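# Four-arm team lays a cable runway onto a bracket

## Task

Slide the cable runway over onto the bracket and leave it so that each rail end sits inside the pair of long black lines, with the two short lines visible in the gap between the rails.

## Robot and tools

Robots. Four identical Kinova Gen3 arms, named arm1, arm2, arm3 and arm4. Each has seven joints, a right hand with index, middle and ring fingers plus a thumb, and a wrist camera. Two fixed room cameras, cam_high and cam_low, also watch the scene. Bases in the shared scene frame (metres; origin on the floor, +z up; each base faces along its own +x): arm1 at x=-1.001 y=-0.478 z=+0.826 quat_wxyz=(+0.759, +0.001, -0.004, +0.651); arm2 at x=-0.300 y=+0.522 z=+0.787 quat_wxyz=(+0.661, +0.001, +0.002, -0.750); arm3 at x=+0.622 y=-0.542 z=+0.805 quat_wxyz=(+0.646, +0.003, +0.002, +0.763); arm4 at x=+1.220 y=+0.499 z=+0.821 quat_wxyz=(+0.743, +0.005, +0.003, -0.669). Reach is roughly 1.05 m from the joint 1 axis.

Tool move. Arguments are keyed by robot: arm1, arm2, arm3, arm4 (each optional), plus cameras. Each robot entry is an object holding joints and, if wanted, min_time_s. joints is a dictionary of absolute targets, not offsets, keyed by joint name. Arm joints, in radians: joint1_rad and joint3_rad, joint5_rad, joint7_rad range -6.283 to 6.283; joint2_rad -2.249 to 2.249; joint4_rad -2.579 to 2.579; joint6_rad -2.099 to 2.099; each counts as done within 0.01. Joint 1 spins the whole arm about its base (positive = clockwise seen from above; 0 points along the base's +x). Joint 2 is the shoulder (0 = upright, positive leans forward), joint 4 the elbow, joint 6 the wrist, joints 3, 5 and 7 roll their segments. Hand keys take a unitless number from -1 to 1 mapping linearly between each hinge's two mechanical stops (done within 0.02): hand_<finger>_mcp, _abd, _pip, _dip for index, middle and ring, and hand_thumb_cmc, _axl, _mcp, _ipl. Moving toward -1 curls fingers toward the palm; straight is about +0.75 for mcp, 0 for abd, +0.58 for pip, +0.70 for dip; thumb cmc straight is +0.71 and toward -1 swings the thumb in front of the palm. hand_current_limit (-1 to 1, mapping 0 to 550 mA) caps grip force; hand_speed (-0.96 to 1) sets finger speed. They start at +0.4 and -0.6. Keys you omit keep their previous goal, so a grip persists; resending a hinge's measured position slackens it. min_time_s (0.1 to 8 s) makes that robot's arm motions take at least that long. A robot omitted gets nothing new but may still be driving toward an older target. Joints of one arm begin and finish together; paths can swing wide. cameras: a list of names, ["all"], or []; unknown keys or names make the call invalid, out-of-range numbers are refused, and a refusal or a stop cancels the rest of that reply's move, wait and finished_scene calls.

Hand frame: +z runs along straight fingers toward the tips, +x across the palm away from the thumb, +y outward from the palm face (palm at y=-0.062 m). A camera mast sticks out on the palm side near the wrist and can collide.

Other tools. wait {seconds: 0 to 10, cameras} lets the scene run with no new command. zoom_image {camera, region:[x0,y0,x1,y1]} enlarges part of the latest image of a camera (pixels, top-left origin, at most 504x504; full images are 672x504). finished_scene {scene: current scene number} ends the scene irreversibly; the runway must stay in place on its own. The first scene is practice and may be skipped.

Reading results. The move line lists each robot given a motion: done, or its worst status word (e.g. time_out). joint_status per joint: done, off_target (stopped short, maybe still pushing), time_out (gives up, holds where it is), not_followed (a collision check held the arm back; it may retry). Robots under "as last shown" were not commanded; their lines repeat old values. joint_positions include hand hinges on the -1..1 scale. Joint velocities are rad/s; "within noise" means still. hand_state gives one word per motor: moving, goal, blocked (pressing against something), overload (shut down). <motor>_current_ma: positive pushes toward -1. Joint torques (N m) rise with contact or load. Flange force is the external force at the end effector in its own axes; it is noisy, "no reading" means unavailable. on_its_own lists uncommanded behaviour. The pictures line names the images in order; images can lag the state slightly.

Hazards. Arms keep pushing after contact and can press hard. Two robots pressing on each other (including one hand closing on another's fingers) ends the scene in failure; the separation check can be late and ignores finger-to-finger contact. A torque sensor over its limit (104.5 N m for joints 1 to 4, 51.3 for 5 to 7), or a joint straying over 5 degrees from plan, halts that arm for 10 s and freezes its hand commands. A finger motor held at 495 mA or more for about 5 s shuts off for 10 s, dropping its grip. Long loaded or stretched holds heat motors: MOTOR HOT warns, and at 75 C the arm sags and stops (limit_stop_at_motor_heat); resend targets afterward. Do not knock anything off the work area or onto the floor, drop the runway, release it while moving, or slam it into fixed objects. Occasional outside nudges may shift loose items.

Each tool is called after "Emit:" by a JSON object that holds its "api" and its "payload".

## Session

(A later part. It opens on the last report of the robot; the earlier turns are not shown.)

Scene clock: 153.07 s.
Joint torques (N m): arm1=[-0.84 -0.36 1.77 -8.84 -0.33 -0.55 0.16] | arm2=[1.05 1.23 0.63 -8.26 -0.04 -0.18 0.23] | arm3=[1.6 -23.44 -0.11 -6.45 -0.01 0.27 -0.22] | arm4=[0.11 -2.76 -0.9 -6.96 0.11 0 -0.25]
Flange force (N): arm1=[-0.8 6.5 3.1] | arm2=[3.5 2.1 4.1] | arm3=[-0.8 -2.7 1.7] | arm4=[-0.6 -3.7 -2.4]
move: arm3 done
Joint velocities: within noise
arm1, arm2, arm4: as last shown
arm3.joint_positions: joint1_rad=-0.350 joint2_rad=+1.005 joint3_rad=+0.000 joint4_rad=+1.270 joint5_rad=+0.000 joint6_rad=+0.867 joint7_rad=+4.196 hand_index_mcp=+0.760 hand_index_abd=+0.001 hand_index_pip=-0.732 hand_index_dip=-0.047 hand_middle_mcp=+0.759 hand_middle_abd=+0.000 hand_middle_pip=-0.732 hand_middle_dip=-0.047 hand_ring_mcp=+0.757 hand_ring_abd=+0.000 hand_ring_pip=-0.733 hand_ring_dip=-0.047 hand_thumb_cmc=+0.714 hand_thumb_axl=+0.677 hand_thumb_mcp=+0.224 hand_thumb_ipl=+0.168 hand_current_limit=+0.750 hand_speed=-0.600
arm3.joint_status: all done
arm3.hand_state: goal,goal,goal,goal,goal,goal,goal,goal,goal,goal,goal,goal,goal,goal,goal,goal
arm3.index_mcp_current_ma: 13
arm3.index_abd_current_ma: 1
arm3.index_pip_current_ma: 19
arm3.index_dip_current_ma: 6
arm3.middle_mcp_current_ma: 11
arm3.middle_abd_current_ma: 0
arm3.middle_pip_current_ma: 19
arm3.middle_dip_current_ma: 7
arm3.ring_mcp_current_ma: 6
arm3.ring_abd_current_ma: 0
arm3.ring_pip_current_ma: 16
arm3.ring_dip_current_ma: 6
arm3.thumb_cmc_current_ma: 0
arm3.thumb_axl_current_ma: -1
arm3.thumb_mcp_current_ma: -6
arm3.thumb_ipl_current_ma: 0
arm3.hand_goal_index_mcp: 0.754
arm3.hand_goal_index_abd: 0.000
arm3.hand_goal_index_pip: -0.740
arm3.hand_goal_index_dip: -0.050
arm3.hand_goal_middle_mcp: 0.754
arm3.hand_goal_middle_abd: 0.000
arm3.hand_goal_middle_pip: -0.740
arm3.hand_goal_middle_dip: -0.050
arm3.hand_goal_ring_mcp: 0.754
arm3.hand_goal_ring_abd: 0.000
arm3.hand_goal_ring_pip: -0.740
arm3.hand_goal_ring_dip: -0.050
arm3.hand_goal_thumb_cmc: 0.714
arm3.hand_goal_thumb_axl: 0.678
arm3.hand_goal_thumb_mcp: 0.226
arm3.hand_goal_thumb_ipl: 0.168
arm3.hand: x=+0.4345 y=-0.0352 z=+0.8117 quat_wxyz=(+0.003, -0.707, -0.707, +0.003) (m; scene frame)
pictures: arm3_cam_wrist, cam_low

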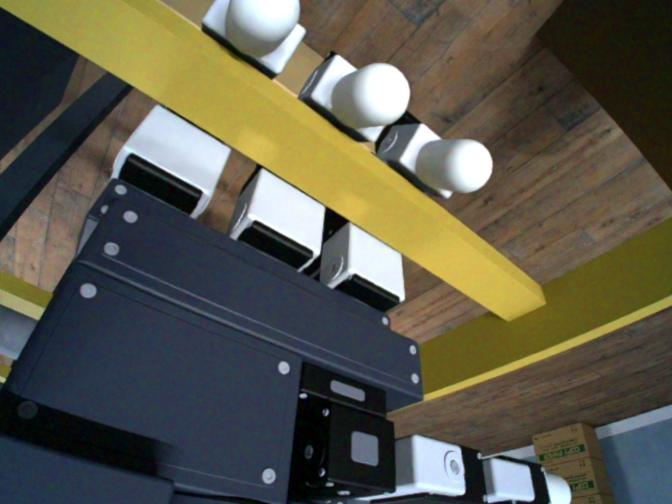

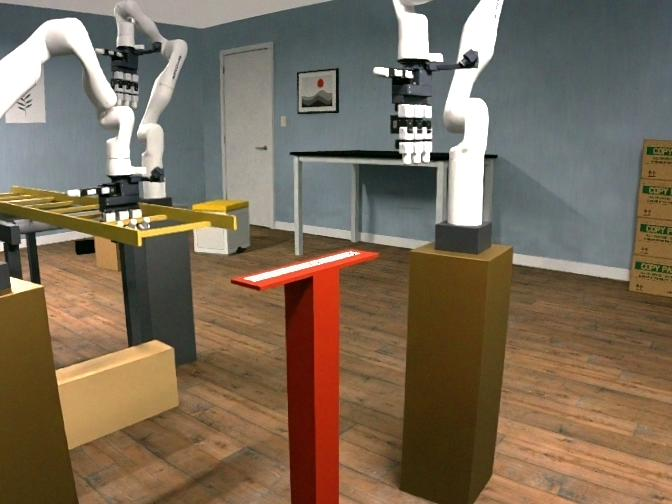

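Emit:
{"api": "move", "payload": {"arm3": {"joints":{"joint1_rad":-0.2184,"joint2_rad":0.9485,"joint4_rad":1.4259,"joint6_rad":0.7671,"joint7_rad":4.3284},"min_time_s":2.5}}}

Emit:
{"api": "move", "payload": {"arm3": {"joints":{"joint1_rad":-0.0807,"joint2_rad":0.9110,"joint4_rad":1.5233,"joint6_rad":0.7073,"joint7_rad":4.4661},"min_time_s":2.5}, "cameras": ["arm3_cam_wrist","arm4_cam_wrist","cam_low","cam_high"]}}

Scene clock: 185.77 s.
Joint torques (N m): arm1=[-0.76 -0.25 1.73 -8.74 -0.31 -0.56 0.16] | arm2=[1.03 1.15 0.7 -8.35 -0.04 -0.13 0.23] | arm3=[1.29 -22.55 -0.37 -6.06 -0.14 0.16 -0.22] | arm4=[0.07 -2.82 -0.9 -6.95 0.11 0.01 -0.25]
Flange force (N): arm1=[-0.7 6.3 2.8] | arm2=[3.4 2.3 4.5] | arm3=[-0.4 -2.5 2.2] | arm4=[-0.8 -3.8 -2.4]
move: arm3 done
Joint velocities: within noise
arm1, arm2, arm4: as last shown
arm3.joint_positions: joint1_rad=-0.218 joint2_rad=+0.949 joint3_rad=+0.000 joint4_rad=+1.426 joint5_rad=+0.000 joint6_rad=+0.767 joint7_rad=+4.328 hand_index_mcp=+0.759 hand_index_abd=+0.001 hand_index_pip=-0.732 hand_index_dip=-0.047 hand_middle_mcp=+0.756 hand_middle_abd=+0.000 hand_middle_pip=-0.731 hand_middle_dip=-0.046 hand_ring_mcp=+0.756 hand_ring_abd=+0.000 hand_ring_pip=-0.725 hand_ring_dip=-0.043 hand_thumb_cmc=+0.714 hand_thumb_axl=+0.677 hand_thumb_mcp=+0.224 hand_thumb_ipl=+0.168 hand_current_limit=+0.750 hand_speed=-0.600
arm3.joint_status: all done
arm3.hand_state: goal,goal,goal,goal,goal,goal,goal,goal,goal,goal,goal,goal,goal,goal,goal,goal
arm3.index_mcp_current_ma: 12
arm3.index_abd_current_ma: 1
arm3.index_pip_current_ma: 18
arm3.index_dip_current_ma: 6
arm3.middle_mcp_current_ma: 5
arm3.middle_abd_current_ma: 0
arm3.middle_pip_current_ma: 21
arm3.middle_dip_current_ma: 7
arm3.ring_mcp_current_ma: 3
arm3.ring_abd_current_ma: 0
arm3.ring_pip_current_ma: 39
arm3.ring_dip_current_ma: 15
arm3.thumb_cmc_current_ma: 0
arm3.thumb_axl_current_ma: -1
arm3.thumb_mcp_current_ma: -6
arm3.thumb_ipl_current_ma: 0
arm3.hand_goal_index_mcp: 0.754
arm3.hand_goal_index_abd: 0.000
arm3.hand_goal_index_pip: -0.740
arm3.hand_goal_index_dip: -0.050
arm3.hand_goal_middle_mcp: 0.754
arm3.hand_goal_middle_abd: 0.000
arm3.hand_goal_middle_pip: -0.740
arm3.hand_goal_middle_dip: -0.050
arm3.hand_goal_ring_mcp: 0.754
arm3.hand_goal_ring_abd: 0.000
arm3.hand_goal_ring_pip: -0.740
arm3.hand_goal_ring_dip: -0.050
arm3.hand_goal_thumb_cmc: 0.714
arm3.hand_goal_thumb_axl: 0.678
arm3.hand_goal_thumb_mcp: 0.226
arm3.hand_goal_thumb_ipl: 0.168
arm3.hand: x=+0.5195 y=-0.0361 z=+0.8080 quat_wxyz=(+0.003, -0.707, -0.707, +0.003) (m; scene frame)
pictures: none

Scene clock: 188.57 s.
Joint torques (N m): arm1=[-0.78 -0.34 1.74 -8.72 -0.3 -0.56 0.14] | arm2=[1.04 1.22 0.64 -8.3 -0.05 -0.18 0.23] | arm3=[1.42 -21.39 -0.25 -5.47 -0.04 0.22 -0.21] | arm4=[0.13 -2.79 -0.92 -7.01 0.09 -0.04 -0.25]
Flange force (N): arm1=[-0.9 6.3 2.6] | arm2=[3.5 2.1 4.2] | arm3=[-0.1 -2.9 1.7] | arm4=[-0.6 -3.7 -2.4]
move: arm3 done
Joint velocities: within noise
arm1.joint_positions: joint1_rad=-0.381 joint2_rad=-0.405 joint3_rad=-0.038 joint4_rad=+1.472 joint5_rad=+0.005 joint6_rad=+1.978 joint7_rad=+1.734 hand_index_mcp=+0.753 hand_index_abd=+0.000 hand_index_pip=+0.577 hand_index_dip=+0.696 hand_middle_mcp=+0.753 hand_middle_abd=+0.000 hand_middle_pip=+0.577 hand_middle_dip=+0.696 hand_ring_mcp=+0.753 hand_ring_abd=+0.000 hand_ring_pip=+0.577 hand_ring_dip=+0.696 hand_thumb_cmc=+0.714 hand_thumb_axl=+0.677 hand_thumb_mcp=+0.224 hand_thumb_ipl=+0.168 hand_current_limit=+0.400 hand_speed=-0.600
arm1.joint_status: not commanded
arm1.hand_state: goal,goal,goal,goal,goal,goal,goal,goal,goal,goal,goal,goal,goal,goal,goal,goal
arm1.index_mcp_current_ma: -1
arm1.index_abd_current_ma: 0
arm1.index_pip_current_ma: 1
arm1.index_dip_current_ma: 0
arm1.middle_mcp_current_ma: -1
arm1.middle_abd_current_ma: 0
arm1.middle_pip_current_ma: 1
arm1.middle_dip_current_ma: 0
arm1.ring_mcp_current_ma: -1
arm1.ring_abd_current_ma: 0
arm1.ring_pip_current_ma: 1
arm1.ring_dip_current_ma: 0
arm1.thumb_cmc_current_ma: 0
arm1.thumb_axl_current_ma: -1
arm1.thumb_mcp_current_ma: -3
arm1.thumb_ipl_current_ma: 0
arm1.hand_goal_index_mcp: 0.754
arm1.hand_goal_index_abd: 0.000
arm1.hand_goal_index_pip: 0.576
arm1.hand_goal_index_dip: 0.696
arm1.hand_goal_middle_mcp: 0.754
arm1.hand_goal_middle_abd: 0.000
arm1.hand_goal_middle_pip: 0.576
arm1.hand_goal_middle_dip: 0.696
arm1.hand_goal_ring_mcp: 0.754
arm1.hand_goal_ring_abd: 0.000
arm1.hand_goal_ring_pip: 0.576
arm1.hand_goal_ring_dip: 0.696
arm1.hand_goal_thumb_cmc: 0.714
arm1.hand_goal_thumb_axl: 0.678
arm1.hand_goal_thumb_mcp: 0.226
arm1.hand_goal_thumb_ipl: 0.168
arm1.hand: x=-1.1039 y=-0.3563 z=+1.3491 quat_wxyz=(+0.044, -0.839, +0.541, +0.029) (m; scene frame)
arm2.joint_positions: joint1_rad=-0.184 joint2_rad=-0.399 joint3_rad=-0.099 joint4_rad=+1.479 joint5_rad=-0.071 joint6_rad=+1.986 joint7_rad=+1.647 hand_index_mcp=+0.753 hand_index_abd=+0.000 hand_index_pip=+0.577 hand_index_dip=+0.696 hand_middle_mcp=+0.753 hand_middle_abd=+0.000 hand_middle_pip=+0.577 hand_middle_dip=+0.696 hand_ring_mcp=+0.753 hand_ring_abd=+0.000 hand_ring_pip=+0.577 hand_ring_dip=+0.696 hand_thumb_cmc=+0.714 hand_thumb_axl=+0.677 hand_thumb_mcp=+0.224 hand_thumb_ipl=+0.168 hand_current_limit=+0.400 hand_speed=-0.600
arm2.joint_status: not commanded
arm2.hand_state: goal,goal,goal,goal,goal,goal,goal,goal,goal,goal,goal,goal,goal,goal,goal,goal
arm2.index_mcp_current_ma: -2
arm2.index_abd_current_ma: 0
arm2.index_pip_current_ma: 1
arm2.index_dip_current_ma: 0
arm2.middle_mcp_current_ma: -2
arm2.middle_abd_current_ma: 0
arm2.middle_pip_current_ma: 1
arm2.middle_dip_current_ma: 0
arm2.ring_mcp_current_ma: -2
arm2.ring_abd_current_ma: 0
arm2.ring_pip_current_ma: 1
arm2.ring_dip_current_ma: 0
arm2.thumb_cmc_current_ma: 0
arm2.thumb_axl_current_ma: -1
arm2.thumb_mcp_current_ma: -7
arm2.thumb_ipl_current_ma: -1
arm2.hand_goal_index_mcp: 0.754
arm2.hand_goal_index_abd: 0.000
arm2.hand_goal_index_pip: 0.576
arm2.hand_goal_index_dip: 0.696
arm2.hand_goal_middle_mcp: 0.754
arm2.hand_goal_middle_abd: 0.000
arm2.hand_goal_middle_pip: 0.576
arm2.hand_goal_middle_dip: 0.696
arm2.hand_goal_ring_mcp: 0.754
arm2.hand_goal_ring_abd: 0.000
arm2.hand_goal_ring_pip: 0.576
arm2.hand_goal_ring_dip: 0.696
arm2.hand_goal_thumb_cmc: 0.714
arm2.hand_goal_thumb_axl: 0.678
arm2.hand_goal_thumb_mcp: 0.226
arm2.hand_goal_thumb_ipl: 0.168
arm2.hand: x=-0.1868 y=+0.3861 z=+1.3093 quat_wxyz=(+0.034, +0.610, +0.792, -0.015) (m; scene frame)
arm3.joint_positions: joint1_rad=-0.081 joint2_rad=+0.911 joint3_rad=+0.000 joint4_rad=+1.523 joint5_rad=+0.000 joint6_rad=+0.707 joint7_rad=+4.466 hand_index_mcp=+0.759 hand_index_abd=+0.001 hand_index_pip=-0.732 hand_index_dip=-0.047 hand_middle_mcp=+0.756 hand_middle_abd=+0.000 hand_middle_pip=-0.732 hand_middle_dip=-0.047 hand_ring_mcp=+0.756 hand_ring_abd=+0.000 hand_ring_pip=-0.733 hand_ring_dip=-0.047 hand_thumb_cmc=+0.714 hand_thumb_axl=+0.677 hand_thumb_mcp=+0.224 hand_thumb_ipl=+0.168 hand_current_limit=+0.750 hand_speed=-0.600
arm3.joint_status: all done
arm3.hand_state: goal,goal,goal,goal,goal,goal,goal,goal,goal,goal,goal,goal,goal,goal,goal,goal
arm3.index_mcp_current_ma: 12
arm3.index_abd_current_ma: 1
arm3.index_pip_current_ma: 18
arm3.index_dip_current_ma: 6
arm3.middle_mcp_current_ma: 4
arm3.middle_abd_current_ma: 0
arm3.middle_pip_current_ma: 19
arm3.middle_dip_current_ma: 7
arm3.ring_mcp_current_ma: 3
arm3.ring_abd_current_ma: 0
arm3.ring_pip_current_ma: 16
arm3.ring_dip_current_ma: 6
arm3.thumb_cmc_current_ma: 0
arm3.thumb_axl_current_ma: -1
arm3.thumb_mcp_current_ma: -6
arm3.thumb_ipl_current_ma: 0
arm3.hand_goal_index_mcp: 0.754
arm3.hand_goal_index_abd: 0.000
arm3.hand_goal_index_pip: -0.740
arm3.hand_goal_index_dip: -0.050
arm3.hand_goal_middle_mcp: 0.754
arm3.hand_goal_middle_abd: 0.000
arm3.hand_goal_middle_pip: -0.740
arm3.hand_goal_middle_dip: -0.050
arm3.hand_goal_ring_mcp: 0.754
arm3.hand_goal_ring_abd: 0.000
arm3.hand_goal_ring_pip: -0.740
arm3.hand_goal_ring_dip: -0.050
arm3.hand_goal_thumb_cmc: 0.714
arm3.hand_goal_thumb_axl: 0.678
arm3.hand_goal_thumb_mcp: 0.226
arm3.hand_goal_thumb_ipl: 0.168
arm3.hand: x=+0.5996 y=-0.0381 z=+0.8074 quat_wxyz=(+0.003, -0.707, -0.707, +0.003) (m; scene frame)
arm4: as last shown
pictures: arm3_cam_wrist, arm4_cam_wrist, cam_high, cam_low

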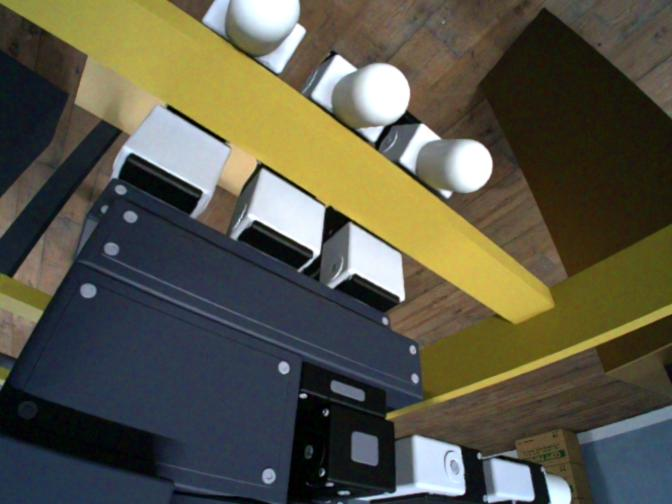

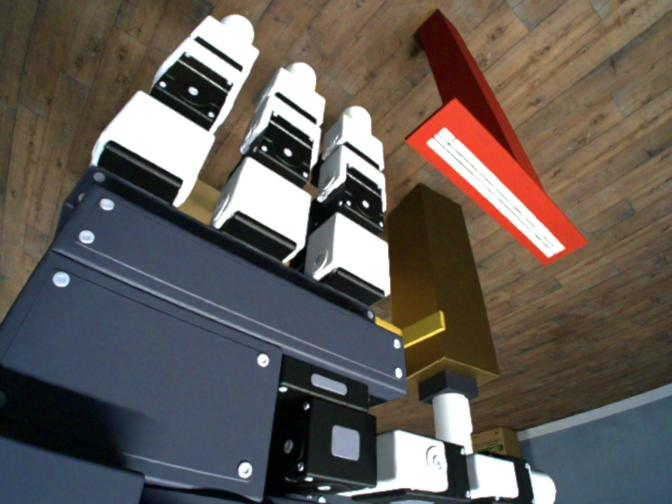

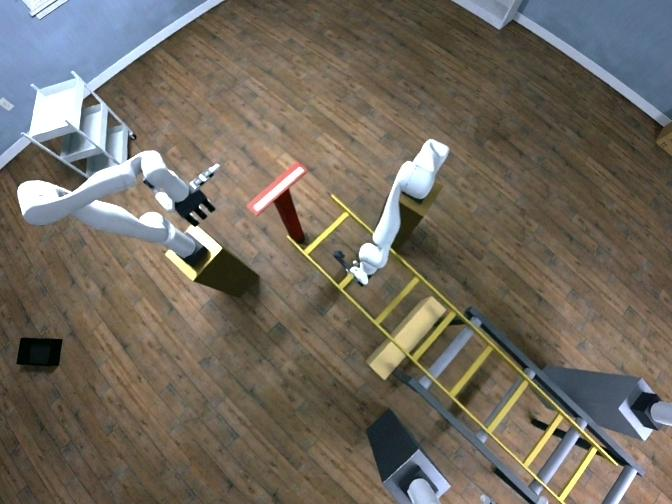

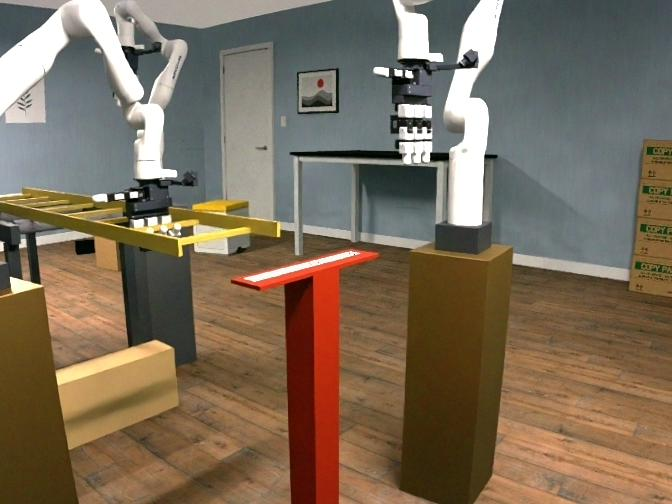

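Emit:
{"api": "move", "payload": {"arm3": {"joints":{"joint1_rad":0.0674,"joint2_rad":0.8899,"joint4_rad":1.5716,"joint6_rad":0.6801,"joint7_rad":4.6141},"min_time_s":2.5}}}

Emit:
{"api": "move", "payload": {"arm3": {"joints":{"joint1_rad":0.2009,"joint2_rad":0.8614,"joint4_rad":1.5763,"joint6_rad":0.7039,"joint7_rad":4.7476},"min_time_s":2.5}}}

Emit:
{"api": "move", "payload": {"arm3": {"joints":{"joint1_rad":0.3152,"joint2_rad":0.8555,"joint4_rad":1.5526,"joint6_rad":0.7335,"joint7_rad":4.8619},"min_time_s":2.5}, "cameras": ["arm3_cam_wrist","arm4_cam_wrist"]}}

Emit:
{"api": "zoom_image", "payload": {"camera": "arm4_cam_wrist", "region": [390, 80, 620, 310]}}

Scene clock: 207.77 s.
Joint torques (N m): arm1=[-0.67 -0.26 1.82 -8.62 -0.26 -0.45 0.12] | arm2=[1.04 1.21 0.68 -8.3 -0.07 -0.17 0.25] | arm3=[-0.18 -26.06 -1.34 -5.33 -0.07 1.53 0] | arm4=[0.1 -2.78 -0.88 -6.95 0.1 0 -0.26]
Flange force (N): arm1=[-1.0 6.5 2.6] | arm2=[3.5 2.3 4.2] | arm3=[4.8 -0.6 13.8] | arm4=[-0.7 -3.7 -2.4]
move: arm3 done
Joint velocities: within noise
arm1, arm2: as last shown
arm3.joint_positions: joint1_rad=+0.067 joint2_rad=+0.890 joint3_rad=+0.000 joint4_rad=+1.572 joint5_rad=+0.000 joint6_rad=+0.680 joint7_rad=+4.614 hand_index_mcp=+0.781 hand_index_abd=+0.001 hand_index_pip=-0.716 hand_index_dip=-0.046 hand_middle_mcp=+0.763 hand_middle_abd=+0.002 hand_middle_pip=-0.708 hand_middle_dip=-0.044 hand_ring_mcp=+0.760 hand_ring_abd=+0.003 hand_ring_pip=-0.698 hand_ring_dip=-0.040 hand_thumb_cmc=+0.714 hand_thumb_axl=+0.677 hand_thumb_mcp=+0.224 hand_thumb_ipl=+0.168 hand_current_limit=+0.750 hand_speed=-0.600
arm3.joint_status: all done
arm3.hand_state: blocked,goal,blocked,goal,goal,goal,blocked,goal,goal,goal,blocked,goal,goal,goal,goal,goal
arm3.index_mcp_current_ma: 86
arm3.index_abd_current_ma: 1
arm3.index_pip_current_ma: 67
arm3.index_dip_current_ma: 8
arm3.middle_mcp_current_ma: 22
arm3.middle_abd_current_ma: 3
arm3.middle_pip_current_ma: 97
arm3.middle_dip_current_ma: 13
arm3.ring_mcp_current_ma: 14
arm3.ring_abd_current_ma: 6
arm3.ring_pip_current_ma: 134
arm3.ring_dip_current_ma: 23
arm3.thumb_cmc_current_ma: 0
arm3.thumb_axl_current_ma: -1
arm3.thumb_mcp_current_ma: -6
arm3.thumb_ipl_current_ma: 0
arm3.hand_goal_index_mcp: 0.754
arm3.hand_goal_index_abd: 0.000
arm3.hand_goal_index_pip: -0.740
arm3.hand_goal_index_dip: -0.050
arm3.hand_goal_middle_mcp: 0.754
arm3.hand_goal_middle_abd: 0.000
arm3.hand_goal_middle_pip: -0.740
arm3.hand_goal_middle_dip: -0.050
arm3.hand_goal_ring_mcp: 0.754
arm3.hand_goal_ring_abd: 0.000
arm3.hand_goal_ring_pip: -0.740
arm3.hand_goal_ring_dip: -0.050
arm3.hand_goal_thumb_cmc: 0.714
arm3.hand_goal_thumb_axl: 0.678
arm3.hand_goal_thumb_mcp: 0.226
arm3.hand_goal_thumb_ipl: 0.168
arm3.hand: x=+0.6796 y=-0.0400 z=+0.8082 quat_wxyz=(+0.003, -0.707, -0.707, +0.003) (m; scene frame)
arm4.joint_positions: joint1_rad=+0.322 joint2_rad=-0.278 joint3_rad=+0.000 joint4_rad=+2.188 joint5_rad=+0.000 joint6_rad=+1.231 joint7_rad=+1.787 hand_index_mcp=+0.753 hand_index_abd=+0.000 hand_index_pip=+0.577 hand_index_dip=+0.696 hand_middle_mcp=+0.753 hand_middle_abd=+0.000 hand_middle_pip=+0.577 hand_middle_dip=+0.696 hand_ring_mcp=+0.753 hand_ring_abd=+0.000 hand_ring_pip=+0.577 hand_ring_dip=+0.696 hand_thumb_cmc=+0.714 hand_thumb_axl=+0.677 hand_thumb_mcp=+0.223 hand_thumb_ipl=+0.168 hand_current_limit=+0.400 hand_speed=-0.600
arm4.joint_status: not commanded
arm4.hand_state: goal,goal,goal,goal,goal,goal,goal,goal,goal,goal,goal,goal,goal,goal,goal,goal
arm4.index_mcp_current_ma: -3
arm4.index_abd_current_ma: 0
arm4.index_pip_current_ma: 3
arm4.index_dip_current_ma: 0
arm4.middle_mcp_current_ma: -3
arm4.middle_abd_current_ma: 0
arm4.middle_pip_current_ma: 3
arm4.middle_dip_current_ma: 0
arm4.ring_mcp_current_ma: -3
arm4.ring_abd_current_ma: 0
arm4.ring_pip_current_ma: 3
arm4.ring_dip_current_ma: 0
arm4.thumb_cmc_current_ma: 1
arm4.thumb_axl_current_ma: -3
arm4.thumb_mcp_current_ma: -14
arm4.thumb_ipl_current_ma: -1
arm4.hand_goal_index_mcp: 0.754
arm4.hand_goal_index_abd: 0.000
arm4.hand_goal_index_pip: 0.576
arm4.hand_goal_index_dip: 0.696
arm4.hand_goal_middle_mcp: 0.754
arm4.hand_goal_middle_abd: 0.000
arm4.hand_goal_middle_pip: 0.576
arm4.hand_goal_middle_dip: 0.696
arm4.hand_goal_ring_mcp: 0.754
arm4.hand_goal_ring_abd: 0.000
arm4.hand_goal_ring_pip: 0.576
arm4.hand_goal_ring_dip: 0.696
arm4.hand_goal_thumb_cmc: 0.714
arm4.hand_goal_thumb_axl: 0.678
arm4.hand_goal_thumb_mcp: 0.226
arm4.hand_goal_thumb_ipl: 0.168
arm4.hand: x=+1.2411 y=+0.3017 z=+1.1018 quat_wxyz=(-0.004, +0.707, +0.707, +0.005) (m; scene frame)
pictures: none

Scene clock: 210.57 s.
Joint torques (N m): arm1=[-0.82 -0.33 1.76 -8.63 -0.31 -0.58 0.11] | arm2=[1.06 1.21 0.66 -8.35 -0.04 -0.21 0.25] | arm3=[1.14 -31.19 0.34 -6.43 0.74 2.31 0.15] | arm4=[0.1 -2.81 -0.87 -6.96 0.08 -0.02 -0.26]
Flange force (N): arm1=[-1.0 6.2 2.2] | arm2=[3.6 2.2 4.3] | arm3=[7.8 -2.5 25.2] | arm4=[-0.7 -3.7 -2.4]
move: arm3 done
Joint velocities: within noise
arm1, arm2, arm4: as last shown
arm3.joint_positions: joint1_rad=+0.201 joint2_rad=+0.861 joint3_rad=+0.000 joint4_rad=+1.576 joint5_rad=+0.000 joint6_rad=+0.704 joint7_rad=+4.748 hand_index_mcp=+0.806 hand_index_abd=+0.002 hand_index_pip=-0.693 hand_index_dip=-0.039 hand_middle_mcp=+0.785 hand_middle_abd=+0.003 hand_middle_pip=-0.684 hand_middle_dip=-0.037 hand_ring_mcp=+0.771 hand_ring_abd=+0.005 hand_ring_pip=-0.674 hand_ring_dip=-0.037 hand_thumb_cmc=+0.714 hand_thumb_axl=+0.677 hand_thumb_mcp=+0.224 hand_thumb_ipl=+0.168 hand_current_limit=+0.750 hand_speed=-0.600
arm3.joint_status: all done
arm3.hand_state: blocked,goal,blocked,goal,blocked,goal,blocked,goal,goal,goal,blocked,goal,goal,goal,goal,goal
arm3.index_mcp_current_ma: 188
arm3.index_abd_current_ma: 3
arm3.index_pip_current_ma: 154
arm3.index_dip_current_ma: 27
arm3.middle_mcp_current_ma: 100
arm3.middle_abd_current_ma: 4
arm3.middle_pip_current_ma: 192
arm3.middle_dip_current_ma: 32
arm3.ring_mcp_current_ma: 49
arm3.ring_abd_current_ma: 8
arm3.ring_pip_current_ma: 231
arm3.ring_dip_current_ma: 34
arm3.thumb_cmc_current_ma: 0
arm3.thumb_axl_current_ma: -1
arm3.thumb_mcp_current_ma: -6
arm3.thumb_ipl_current_ma: 0
arm3.hand_goal_index_mcp: 0.754
arm3.hand_goal_index_abd: 0.000
arm3.hand_goal_index_pip: -0.740
arm3.hand_goal_index_dip: -0.050
arm3.hand_goal_middle_mcp: 0.754
arm3.hand_goal_middle_abd: 0.000
arm3.hand_goal_middle_pip: -0.740
arm3.hand_goal_middle_dip: -0.050
arm3.hand_goal_ring_mcp: 0.754
arm3.hand_goal_ring_abd: 0.000
arm3.hand_goal_ring_pip: -0.740
arm3.hand_goal_ring_dip: -0.050
arm3.hand_goal_thumb_cmc: 0.714
arm3.hand_goal_thumb_axl: 0.678
arm3.hand_goal_thumb_mcp: 0.226
arm3.hand_goal_thumb_ipl: 0.168
arm3.hand: x=+0.7497 y=-0.0430 z=+0.8217 quat_wxyz=(+0.003, -0.707, -0.707, +0.003) (m; scene frame)
pictures: none

Scene clock: 213.37 s.
Joint torques (N m): arm1=[-0.78 -0.24 1.79 -8.74 -0.24 -0.54 0.07] | arm2=[1.07 1.13 0.67 -8.28 0 -0.19 0.24] | arm3=[0.75 -61.37 1.17 -20.87 1.43 1.23 0.4] | arm4=[0.1 -2.81 -0.89 -6.99 0.07 -0.02 -0.26]
Flange force (N): arm1=[-0.7 6.3 2.8] | arm2=[3.3 2.3 4.0] | arm3=[2.1 -2.5 80.2] | arm4=[-0.7 -3.7 -2.4]
move: arm3 done
TORQUE WARNING: arm3's joint2_rad reached its warning level (56.7 N m). A warning alone does not stop the arm.
Joint velocities: within noise
arm1, arm2, arm4: as last shown
arm3.joint_positions: joint1_rad=+0.315 joint2_rad=+0.856 joint3_rad=+0.000 joint4_rad=+1.553 joint5_rad=+0.000 joint6_rad=+0.733 joint7_rad=+4.862 hand_index_mcp=+0.828 hand_index_abd=-0.007 hand_index_pip=-0.663 hand_index_dip=-0.040 hand_middle_mcp=+0.804 hand_middle_abd=-0.007 hand_middle_pip=-0.659 hand_middle_dip=-0.036 hand_ring_mcp=+0.784 hand_ring_abd=-0.003 hand_ring_pip=-0.655 hand_ring_dip=-0.036 hand_thumb_cmc=+0.714 hand_thumb_axl=+0.677 hand_thumb_mcp=+0.224 hand_thumb_ipl=+0.168 hand_current_limit=+0.750 hand_speed=-0.600
arm3.joint_status: all done
arm3.hand_state: blocked,goal,blocked,goal,blocked,goal,blocked,goal,blocked,goal,blocked,goal,goal,goal,goal,goal
arm3.index_mcp_current_ma: 288
arm3.index_abd_current_ma: -13
arm3.index_pip_current_ma: 280
arm3.index_dip_current_ma: 25
arm3.middle_mcp_current_ma: 179
arm3.middle_abd_current_ma: -12
arm3.middle_pip_current_ma: 299
arm3.middle_dip_current_ma: 37
arm3.ring_mcp_current_ma: 98
arm3.ring_abd_current_ma: -5
arm3.ring_pip_current_ma: 318
arm3.ring_dip_current_ma: 35
arm3.thumb_cmc_current_ma: 0
arm3.thumb_axl_current_ma: -1
arm3.thumb_mcp_current_ma: -6
arm3.thumb_ipl_current_ma: 0
arm3.hand_goal_index_mcp: 0.754
arm3.hand_goal_index_abd: 0.000
arm3.hand_goal_index_pip: -0.740
arm3.hand_goal_index_dip: -0.050
arm3.hand_goal_middle_mcp: 0.754
arm3.hand_goal_middle_abd: 0.000
arm3.hand_goal_middle_pip: -0.740
arm3.hand_goal_middle_dip: -0.050
arm3.hand_goal_ring_mcp: 0.754
arm3.hand_goal_ring_abd: 0.000
arm3.hand_goal_ring_pip: -0.740
arm3.hand_goal_ring_dip: -0.050
arm3.hand_goal_thumb_cmc: 0.714
arm3.hand_goal_thumb_axl: 0.678
arm3.hand_goal_thumb_mcp: 0.226
arm3.hand_goal_thumb_ipl: 0.168
arm3.hand: x=+0.8097 y=-0.0462 z=+0.8287 quat_wxyz=(+0.003, -0.707, -0.707, +0.003) (m; scene frame)
pictures: arm3_cam_wrist, arm4_cam_wrist

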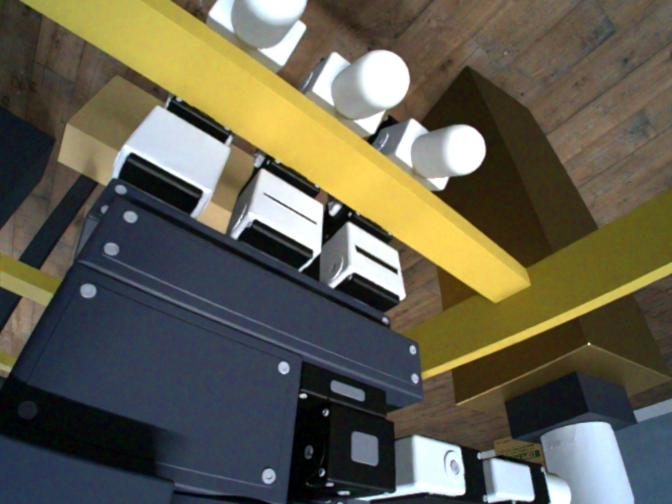

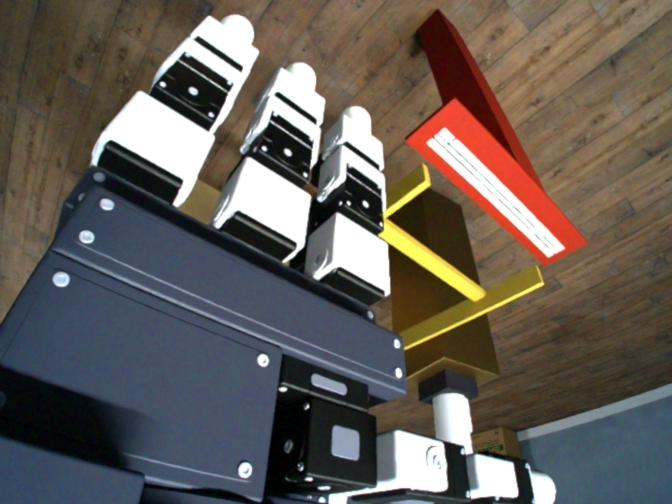

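Scaled by 2.191 from the camera's 672x504 image, which has a finer 960x720 frame.

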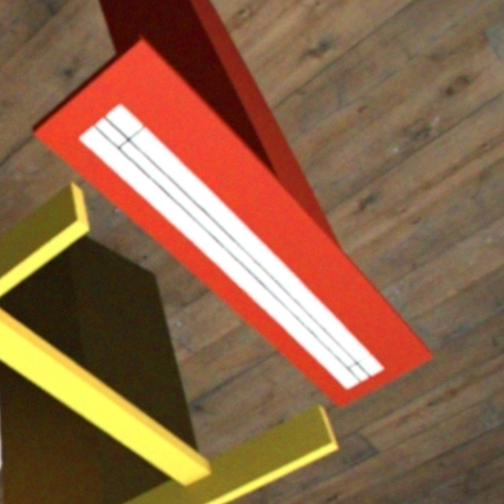

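Emit:
{"api": "wait", "payload": {"seconds": 0.2, "cameras": ["cam_high","cam_low","arm4_cam_wrist"]}}

Emit:
{"api": "zoom_image", "payload": {"camera": "cam_high", "region": [360, 250, 672, 504]}}

Emit:
{"api": "zoom_image", "payload": {"camera": "cam_low", "region": [0, 130, 320, 330]}}

Scene clock: 223.47 s.
Joint torques (N m): arm1=[-0.81 -0.27 1.8 -8.72 -0.3 -0.56 0.1] | arm2=[1.05 1.21 0.68 -8.32 -0.05 -0.2 0.22] | arm3=[0.54 -61.38 0.99 -20.86 1.36 1.17 0.41] | arm4=[0.09 -2.8 -0.88 -6.98 0.08 -0.02 -0.25]
Flange force (N): arm1=[-0.8 6.4 2.7] | arm2=[3.5 2.2 4.3] | arm3=[2.3 -2.1 80.1] | arm4=[-0.7 -3.7 -2.4]
TORQUE WARNING: arm3's joint2_rad reached its warning level (56.7 N m). A warning alone does not stop the arm.
Joint velocities: within noise
arm1.joint_positions: joint1_rad=-0.381 joint2_rad=-0.405 joint3_rad=-0.038 joint4_rad=+1.472 joint5_rad=+0.005 joint6_rad=+1.978 joint7_rad=+1.734 hand_index_mcp=+0.753 hand_index_abd=+0.000 hand_index_pip=+0.577 hand_index_dip=+0.696 hand_middle_mcp=+0.753 hand_middle_abd=+0.000 hand_middle_pip=+0.577 hand_middle_dip=+0.696 hand_ring_mcp=+0.753 hand_ring_abd=+0.000 hand_ring_pip=+0.577 hand_ring_dip=+0.696 hand_thumb_cmc=+0.714 hand_thumb_axl=+0.677 hand_thumb_mcp=+0.224 hand_thumb_ipl=+0.168 hand_current_limit=+0.400 hand_speed=-0.600
arm1.joint_status: not commanded
arm1.hand_state: goal,goal,goal,goal,goal,goal,goal,goal,goal,goal,goal,goal,goal,goal,goal,goal
arm1.index_mcp_current_ma: -1
arm1.index_abd_current_ma: 0
arm1.index_pip_current_ma: 1
arm1.index_dip_current_ma: 0
arm1.middle_mcp_current_ma: -1
arm1.middle_abd_current_ma: 0
arm1.middle_pip_current_ma: 1
arm1.middle_dip_current_ma: 0
arm1.ring_mcp_current_ma: -1
arm1.ring_abd_current_ma: 0
arm1.ring_pip_current_ma: 1
arm1.ring_dip_current_ma: 0
arm1.thumb_cmc_current_ma: 0
arm1.thumb_axl_current_ma: -1
arm1.thumb_mcp_current_ma: -3
arm1.thumb_ipl_current_ma: 0
arm1.hand_goal_index_mcp: 0.754
arm1.hand_goal_index_abd: 0.000
arm1.hand_goal_index_pip: 0.576
arm1.hand_goal_index_dip: 0.696
arm1.hand_goal_middle_mcp: 0.754
arm1.hand_goal_middle_abd: 0.000
arm1.hand_goal_middle_pip: 0.576
arm1.hand_goal_middle_dip: 0.696
arm1.hand_goal_ring_mcp: 0.754
arm1.hand_goal_ring_abd: 0.000
arm1.hand_goal_ring_pip: 0.576
arm1.hand_goal_ring_dip: 0.696
arm1.hand_goal_thumb_cmc: 0.714
arm1.hand_goal_thumb_axl: 0.678
arm1.hand_goal_thumb_mcp: 0.226
arm1.hand_goal_thumb_ipl: 0.168
arm1.hand: x=-1.1039 y=-0.3563 z=+1.3491 quat_wxyz=(+0.044, -0.839, +0.541, +0.029) (m; scene frame)
arm2.joint_positions: joint1_rad=-0.184 joint2_rad=-0.399 joint3_rad=-0.099 joint4_rad=+1.479 joint5_rad=-0.071 joint6_rad=+1.986 joint7_rad=+1.647 hand_index_mcp=+0.753 hand_index_abd=+0.000 hand_index_pip=+0.577 hand_index_dip=+0.696 hand_middle_mcp=+0.753 hand_middle_abd=+0.000 hand_middle_pip=+0.577 hand_middle_dip=+0.696 hand_ring_mcp=+0.753 hand_ring_abd=+0.000 hand_ring_pip=+0.577 hand_ring_dip=+0.696 hand_thumb_cmc=+0.714 hand_thumb_axl=+0.677 hand_thumb_mcp=+0.224 hand_thumb_ipl=+0.168 hand_current_limit=+0.400 hand_speed=-0.600
arm2.joint_status: not commanded
arm2.hand_state: goal,goal,goal,goal,goal,goal,goal,goal,goal,goal,goal,goal,goal,goal,goal,goal
arm2.index_mcp_current_ma: -2
arm2.index_abd_current_ma: 0
arm2.index_pip_current_ma: 1
arm2.index_dip_current_ma: 0
arm2.middle_mcp_current_ma: -2
arm2.middle_abd_current_ma: 0
arm2.middle_pip_current_ma: 1
arm2.middle_dip_current_ma: 0
arm2.ring_mcp_current_ma: -2
arm2.ring_abd_current_ma: 0
arm2.ring_pip_current_ma: 1
arm2.ring_dip_current_ma: 0
arm2.thumb_cmc_current_ma: 0
arm2.thumb_axl_current_ma: -1
arm2.thumb_mcp_current_ma: -7
arm2.thumb_ipl_current_ma: -1
arm2.hand_goal_index_mcp: 0.754
arm2.hand_goal_index_abd: 0.000
arm2.hand_goal_index_pip: 0.576
arm2.hand_goal_index_dip: 0.696
arm2.hand_goal_middle_mcp: 0.754
arm2.hand_goal_middle_abd: 0.000
arm2.hand_goal_middle_pip: 0.576
arm2.hand_goal_middle_dip: 0.696
arm2.hand_goal_ring_mcp: 0.754
arm2.hand_goal_ring_abd: 0.000
arm2.hand_goal_ring_pip: 0.576
arm2.hand_goal_ring_dip: 0.696
arm2.hand_goal_thumb_cmc: 0.714
arm2.hand_goal_thumb_axl: 0.678
arm2.hand_goal_thumb_mcp: 0.226
arm2.hand_goal_thumb_ipl: 0.168
arm2.hand: x=-0.1868 y=+0.3861 z=+1.3093 quat_wxyz=(+0.034, +0.610, +0.792, -0.015) (m; scene frame)
arm3.joint_positions: joint1_rad=+0.315 joint2_rad=+0.856 joint3_rad=+0.000 joint4_rad=+1.553 joint5_rad=+0.000 joint6_rad=+0.733 joint7_rad=+4.862 hand_index_mcp=+0.828 hand_index_abd=-0.007 hand_index_pip=-0.663 hand_index_dip=-0.040 hand_middle_mcp=+0.804 hand_middle_abd=-0.007 hand_middle_pip=-0.659 hand_middle_dip=-0.036 hand_ring_mcp=+0.784 hand_ring_abd=-0.003 hand_ring_pip=-0.655 hand_ring_dip=-0.036 hand_thumb_cmc=+0.714 hand_thumb_axl=+0.677 hand_thumb_mcp=+0.224 hand_thumb_ipl=+0.168 hand_current_limit=+0.750 hand_speed=-0.600
arm3.joint_status: all done
arm3.hand_state: blocked,goal,blocked,goal,blocked,goal,blocked,goal,blocked,goal,blocked,goal,goal,goal,goal,goal
arm3.index_mcp_current_ma: 289
arm3.index_abd_current_ma: -13
arm3.index_pip_current_ma: 280
arm3.index_dip_current_ma: 25
arm3.middle_mcp_current_ma: 179
arm3.middle_abd_current_ma: -12
arm3.middle_pip_current_ma: 299
arm3.middle_dip_current_ma: 37
arm3.ring_mcp_current_ma: 98
arm3.ring_abd_current_ma: -5
arm3.ring_pip_current_ma: 318
arm3.ring_dip_current_ma: 35
arm3.thumb_cmc_current_ma: 0
arm3.thumb_axl_current_ma: -1
arm3.thumb_mcp_current_ma: -6
arm3.thumb_ipl_current_ma: 0
arm3.hand_goal_index_mcp: 0.754
arm3.hand_goal_index_abd: 0.000
arm3.hand_goal_index_pip: -0.740
arm3.hand_goal_index_dip: -0.050
arm3.hand_goal_middle_mcp: 0.754
arm3.hand_goal_middle_abd: 0.000
arm3.hand_goal_middle_pip: -0.740
arm3.hand_goal_middle_dip: -0.050
arm3.hand_goal_ring_mcp: 0.754
arm3.hand_goal_ring_abd: 0.000
arm3.hand_goal_ring_pip: -0.740
arm3.hand_goal_ring_dip: -0.050
arm3.hand_goal_thumb_cmc: 0.714
arm3.hand_goal_thumb_axl: 0.678
arm3.hand_goal_thumb_mcp: 0.226
arm3.hand_goal_thumb_ipl: 0.168
arm3.hand: x=+0.8097 y=-0.0462 z=+0.8287 quat_wxyz=(+0.003, -0.707, -0.707, +0.003) (m; scene frame)
arm4.joint_positions: joint1_rad=+0.322 joint2_rad=-0.278 joint3_rad=+0.000 joint4_rad=+2.188 joint5_rad=+0.000 joint6_rad=+1.231 joint7_rad=+1.787 hand_index_mcp=+0.753 hand_index_abd=+0.000 hand_index_pip=+0.577 hand_index_dip=+0.696 hand_middle_mcp=+0.753 hand_middle_abd=+0.000 hand_middle_pip=+0.577 hand_middle_dip=+0.696 hand_ring_mcp=+0.753 hand_ring_abd=+0.000 hand_ring_pip=+0.577 hand_ring_dip=+0.696 hand_thumb_cmc=+0.714 hand_thumb_axl=+0.677 hand_thumb_mcp=+0.223 hand_thumb_ipl=+0.168 hand_current_limit=+0.400 hand_speed=-0.600
arm4.joint_status: not commanded
arm4.hand_state: goal,goal,goal,goal,goal,goal,goal,goal,goal,goal,goal,goal,goal,goal,goal,goal
arm4.index_mcp_current_ma: -3
arm4.index_abd_current_ma: 0
arm4.index_pip_current_ma: 3
arm4.index_dip_current_ma: 0
arm4.middle_mcp_current_ma: -3
arm4.middle_abd_current_ma: 0
arm4.middle_pip_current_ma: 3
arm4.middle_dip_current_ma: 0
arm4.ring_mcp_current_ma: -3
arm4.ring_abd_current_ma: 0
arm4.ring_pip_current_ma: 3
arm4.ring_dip_current_ma: 0
arm4.thumb_cmc_current_ma: 1
arm4.thumb_axl_current_ma: -3
arm4.thumb_mcp_current_ma: -14
arm4.thumb_ipl_current_ma: -1
arm4.hand_goal_index_mcp: 0.754
arm4.hand_goal_index_abd: 0.000
arm4.hand_goal_index_pip: 0.576
arm4.hand_goal_index_dip: 0.696
arm4.hand_goal_middle_mcp: 0.754
arm4.hand_goal_middle_abd: 0.000
arm4.hand_goal_middle_pip: 0.576
arm4.hand_goal_middle_dip: 0.696
arm4.hand_goal_ring_mcp: 0.754
arm4.hand_goal_ring_abd: 0.000
arm4.hand_goal_ring_pip: 0.576
arm4.hand_goal_ring_dip: 0.696
arm4.hand_goal_thumb_cmc: 0.714
arm4.hand_goal_thumb_axl: 0.678
arm4.hand_goal_thumb_mcp: 0.226
arm4.hand_goal_thumb_ipl: 0.168
arm4.hand: x=+1.2411 y=+0.3017 z=+1.1018 quat_wxyz=(-0.004, +0.707, +0.707, +0.005) (m; scene frame)
wait: 0.20 s; at rest from the start
pictures: arm4_cam_wrist, cam_high, cam_low

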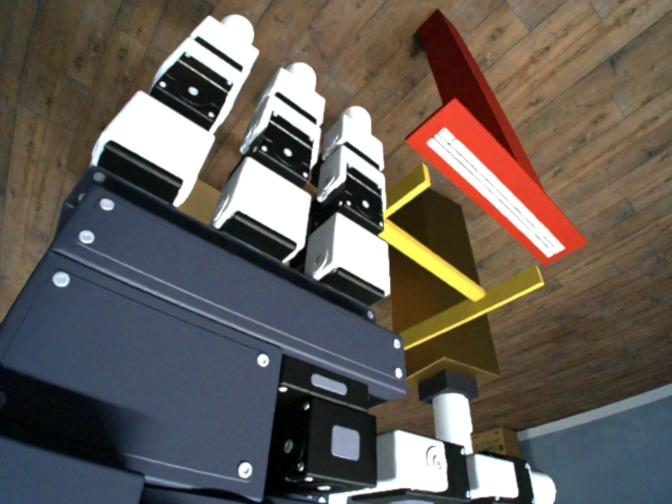

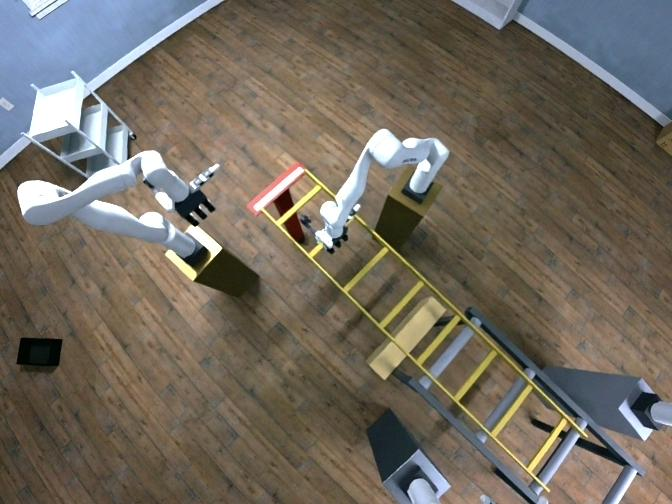

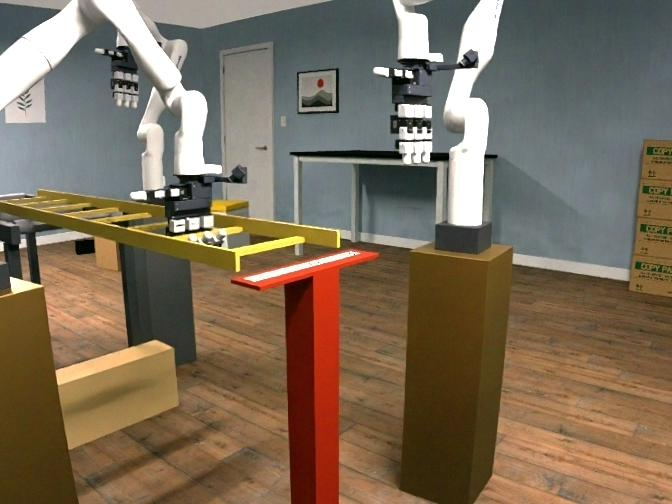

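Scaled by 1.615 from the camera's 672x504 image, which has a finer 960x720 frame.

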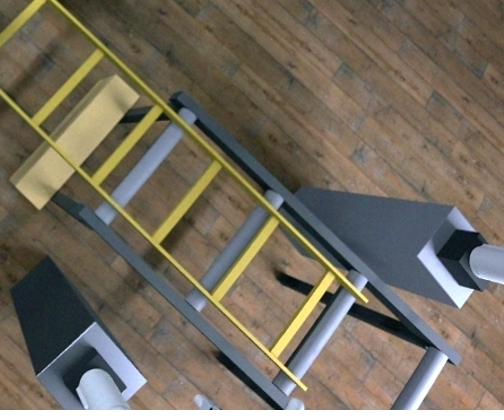

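Scaled by 1.575 from the camera's 672x504 image, which has a finer 960x720 frame.

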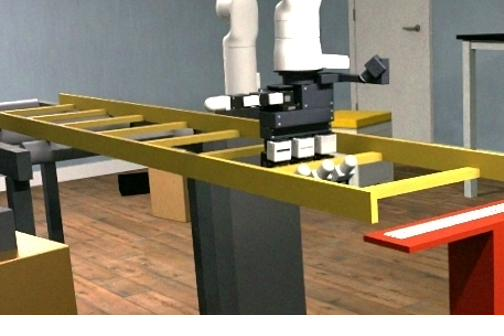

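Emit:
{"api": "zoom_image", "payload": {"camera": "cam_high", "region": [520, 400, 650, 504]}}

Emit:
{"api": "zoom_image", "payload": {"camera": "cam_low", "region": [0, 170, 100, 260]}}

Emit:
{"api": "zoom_image", "payload": {"camera": "cam_low", "region": [140, 180, 270, 300]}}

Scaled by 3.877 from the camera's 672x504 image, which has a finer 960x720 frame.

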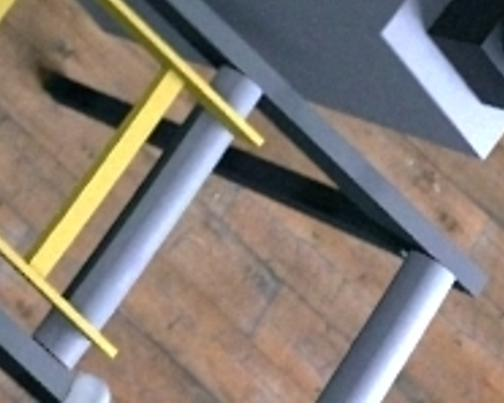

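Scaled by 5.040 from the camera's 672x504 image, which has a finer 960x720 frame.

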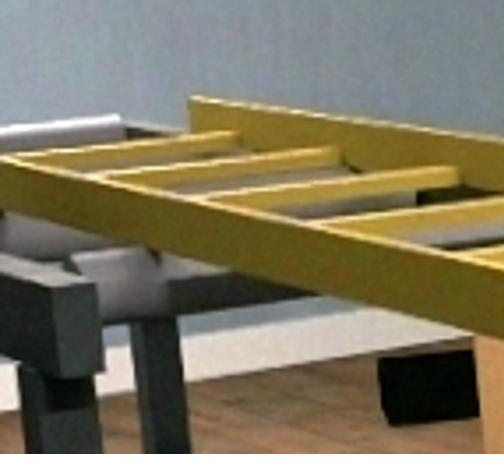

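Scaled by 3.877 from the camera's 672x504 image, which has a finer 960x720 frame.

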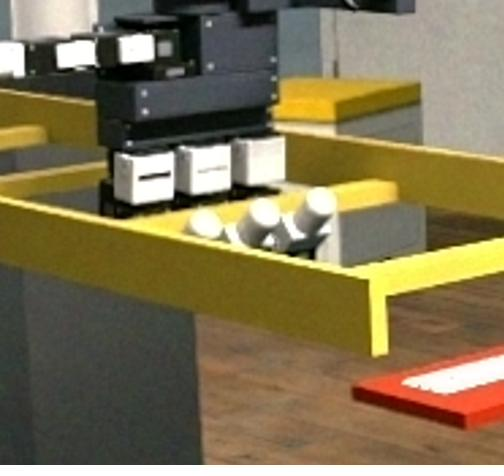

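Emit:
{"api": "move", "payload": {"arm3": {"joints":{"joint2_rad":0.8679,"joint4_rad":1.5547,"joint6_rad":0.7190},"min_time_s":1}, "cameras": ["cam_low"]}}

Emit:
{"api": "zoom_image", "payload": {"camera": "cam_low", "region": [140, 180, 270, 300]}}

Scene clock: 297.60 s.
Joint torques (N m): arm1=[-0.74 -0.29 1.9 -8.74 -0.33 -0.58 0.09] | arm2=[1.06 1.19 0.69 -8.33 -0.06 -0.16 0.25] | arm3=[-0.14 -38.72 -0.52 -13.78 0.57 -0.98 0.31] | arm4=[0.1 -2.8 -0.89 -6.98 0.1 -0.01 -0.24]
Flange force (N): arm1=[-0.8 6.6 2.7] | arm2=[3.5 2.3 4.4] | arm3=[-1.4 -1.3 33.2] | arm4=[-0.7 -3.6 -2.4]
move: arm3 done
TORQUE WARNING: arm3's joint2_rad reached its warning level (56.7 N m). A warning alone does not stop the arm.
Joint velocities: within noise
arm1, arm2, arm4: as last shown
arm3.joint_positions: joint1_rad=+0.315 joint2_rad=+0.868 joint3_rad=+0.000 joint4_rad=+1.555 joint5_rad=+0.000 joint6_rad=+0.719 joint7_rad=+4.862 hand_index_mcp=+0.828 hand_index_abd=-0.001 hand_index_pip=-0.666 hand_index_dip=-0.040 hand_middle_mcp=+0.804 hand_middle_abd=-0.002 hand_middle_pip=-0.659 hand_middle_dip=-0.036 hand_ring_mcp=+0.785 hand_ring_abd=+0.000 hand_ring_pip=-0.653 hand_ring_dip=-0.036 hand_thumb_cmc=+0.714 hand_thumb_axl=+0.677 hand_thumb_mcp=+0.224 hand_thumb_ipl=+0.168 hand_current_limit=+0.750 hand_speed=-0.600
arm3.joint_status: all done
arm3.hand_state: blocked,goal,blocked,goal,blocked,goal,blocked,goal,blocked,goal,blocked,goal,goal,goal,goal,goal
arm3.index_mcp_current_ma: 288
arm3.index_abd_current_ma: -2
arm3.index_pip_current_ma: 265
arm3.index_dip_current_ma: 25
arm3.middle_mcp_current_ma: 180
arm3.middle_abd_current_ma: -2
arm3.middle_pip_current_ma: 299
arm3.middle_dip_current_ma: 37
arm3.ring_mcp_current_ma: 99
arm3.ring_abd_current_ma: 0
arm3.ring_pip_current_ma: 325
arm3.ring_dip_current_ma: 35
arm3.thumb_cmc_current_ma: 0
arm3.thumb_axl_current_ma: -1
arm3.thumb_mcp_current_ma: -6
arm3.thumb_ipl_current_ma: 0
arm3.hand_goal_index_mcp: 0.754
arm3.hand_goal_index_abd: 0.000
arm3.hand_goal_index_pip: -0.740
arm3.hand_goal_index_dip: -0.050
arm3.hand_goal_middle_mcp: 0.754
arm3.hand_goal_middle_abd: 0.000
arm3.hand_goal_middle_pip: -0.740
arm3.hand_goal_middle_dip: -0.050
arm3.hand_goal_ring_mcp: 0.754
arm3.hand_goal_ring_abd: 0.000
arm3.hand_goal_ring_pip: -0.740
arm3.hand_goal_ring_dip: -0.050
arm3.hand_goal_thumb_cmc: 0.714
arm3.hand_goal_thumb_axl: 0.678
arm3.hand_goal_thumb_mcp: 0.226
arm3.hand_goal_thumb_ipl: 0.168
arm3.hand: x=+0.8097 y=-0.0460 z=+0.8222 quat_wxyz=(+0.003, -0.707, -0.707, +0.003) (m; scene frame)
pictures: cam_low

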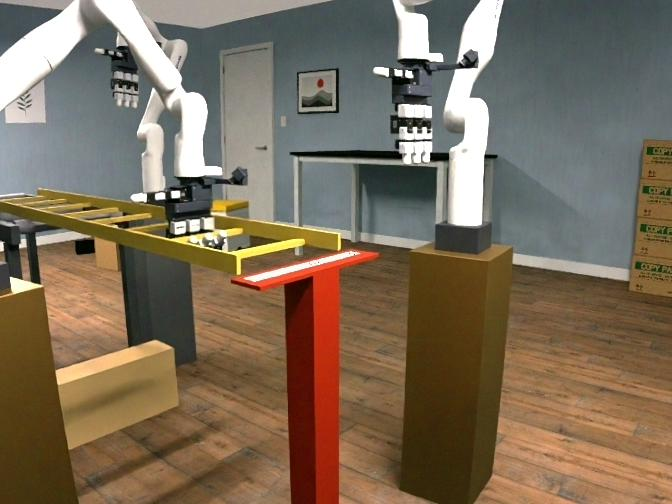

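Scaled by 3.877 from the camera's 672x504 image, which has a finer 960x720 frame.

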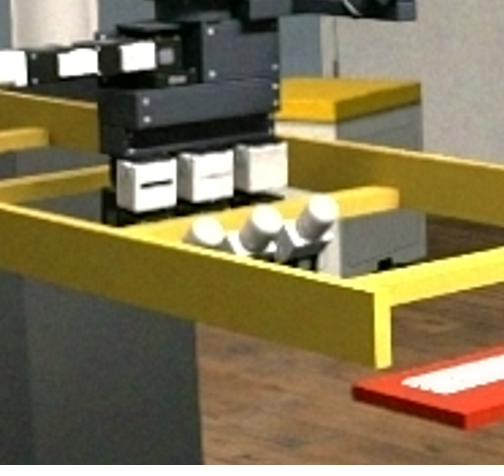

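Emit:
{"api": "move", "payload": {"arm3": {"joints":{"joint1_rad":0.3524,"joint2_rad":0.8738,"joint4_rad":1.5375,"joint6_rad":0.7304,"joint7_rad":4.8991},"min_time_s":1.5}, "cameras": ["arm4_cam_wrist","cam_low"]}}

Emit:
{"api": "zoom_image", "payload": {"camera": "arm4_cam_wrist", "region": [390, 80, 620, 310]}}

Emit:
{"api": "zoom_image", "payload": {"camera": "cam_low", "region": [220, 220, 390, 310]}}

Scene clock: 316.60 s.
Joint torques (N m): arm1=[-0.74 -0.25 1.77 -8.69 -0.24 -0.55 0.11] | arm2=[1.08 1.21 0.68 -8.35 -0.04 -0.19 0.23] | arm3=[0.21 -40.51 -0.27 -14.98 0.7 -1.13 0.27] | arm4=[0.1 -2.82 -0.86 -6.97 0.08 -0.01 -0.23]
Flange force (N): arm1=[-0.8 6.4 2.6] | arm2=[3.6 2.2 4.4] | arm3=[-2.7 -2.3 35.9] | arm4=[-0.8 -3.5 -2.4]
move: arm3 done
Joint velocities: within noise
arm1, arm2, arm4: as last shown
arm3.joint_positions: joint1_rad=+0.352 joint2_rad=+0.874 joint3_rad=+0.000 joint4_rad=+1.538 joint5_rad=+0.000 joint6_rad=+0.730 joint7_rad=+4.899 hand_index_mcp=+0.828 hand_index_abd=-0.001 hand_index_pip=-0.666 hand_index_dip=-0.040 hand_middle_mcp=+0.804 hand_middle_abd=-0.002 hand_middle_pip=-0.659 hand_middle_dip=-0.036 hand_ring_mcp=+0.785 hand_ring_abd=+0.000 hand_ring_pip=-0.653 hand_ring_dip=-0.036 hand_thumb_cmc=+0.714 hand_thumb_axl=+0.677 hand_thumb_mcp=+0.224 hand_thumb_ipl=+0.168 hand_current_limit=+0.750 hand_speed=-0.600
arm3.joint_status: all done
arm3.hand_state: blocked,goal,blocked,goal,blocked,goal,blocked,goal,blocked,goal,blocked,goal,goal,goal,goal,goal
arm3.index_mcp_current_ma: 288
arm3.index_abd_current_ma: -2
arm3.index_pip_current_ma: 265
arm3.index_dip_current_ma: 25
arm3.middle_mcp_current_ma: 180
arm3.middle_abd_current_ma: -2
arm3.middle_pip_current_ma: 299
arm3.middle_dip_current_ma: 37
arm3.ring_mcp_current_ma: 99
arm3.ring_abd_current_ma: 0
arm3.ring_pip_current_ma: 325
arm3.ring_dip_current_ma: 35
arm3.thumb_cmc_current_ma: 0
arm3.thumb_axl_current_ma: -1
arm3.thumb_mcp_current_ma: -6
arm3.thumb_ipl_current_ma: 0
arm3.hand_goal_index_mcp: 0.754
arm3.hand_goal_index_abd: 0.000
arm3.hand_goal_index_pip: -0.740
arm3.hand_goal_index_dip: -0.050
arm3.hand_goal_middle_mcp: 0.754
arm3.hand_goal_middle_abd: 0.000
arm3.hand_goal_middle_pip: -0.740
arm3.hand_goal_middle_dip: -0.050
arm3.hand_goal_ring_mcp: 0.754
arm3.hand_goal_ring_abd: 0.000
arm3.hand_goal_ring_pip: -0.740
arm3.hand_goal_ring_dip: -0.050
arm3.hand_goal_thumb_cmc: 0.714
arm3.hand_goal_thumb_axl: 0.678
arm3.hand_goal_thumb_mcp: 0.226
arm3.hand_goal_thumb_ipl: 0.168
arm3.hand: x=+0.8297 y=-0.0460 z=+0.8225 quat_wxyz=(+0.003, -0.707, -0.707, +0.003) (m; scene frame)
pictures: arm4_cam_wrist, cam_low

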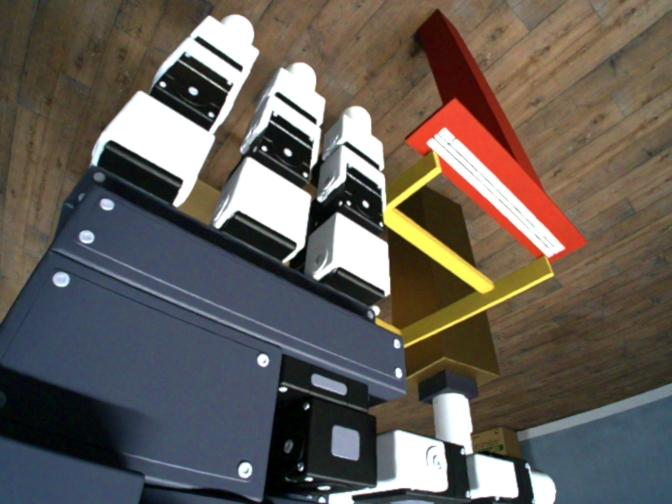

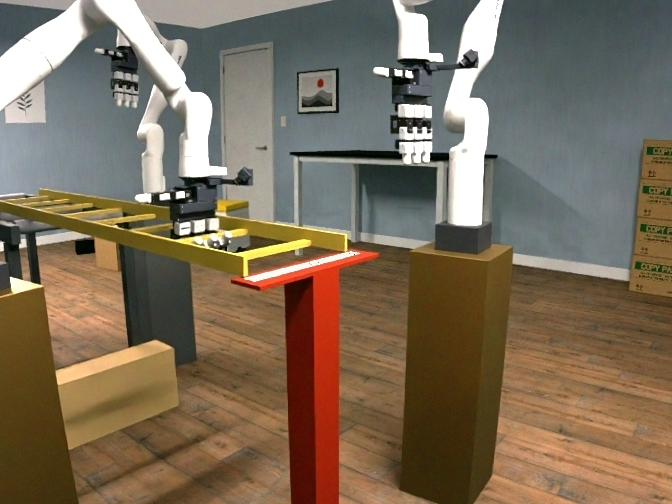

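Scaled by 2.191 from the camera's 672x504 image, which has a finer 960x720 frame.

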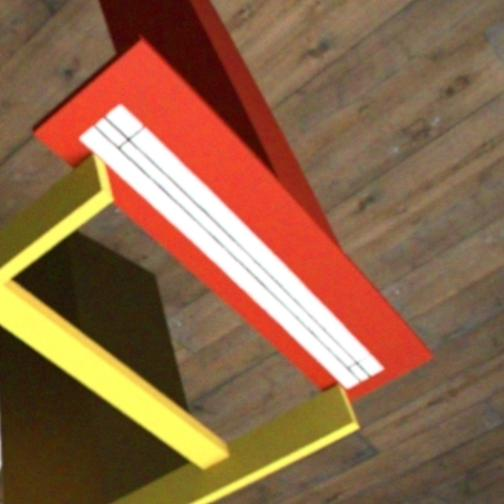

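Scaled by 2.965 from the camera's 672x504 image, which has a finer 960x720 frame.

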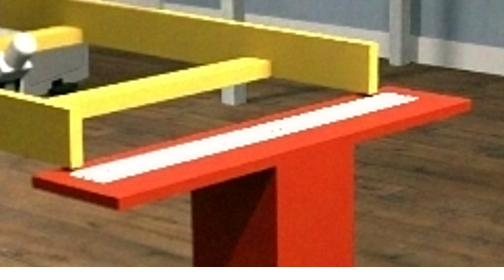

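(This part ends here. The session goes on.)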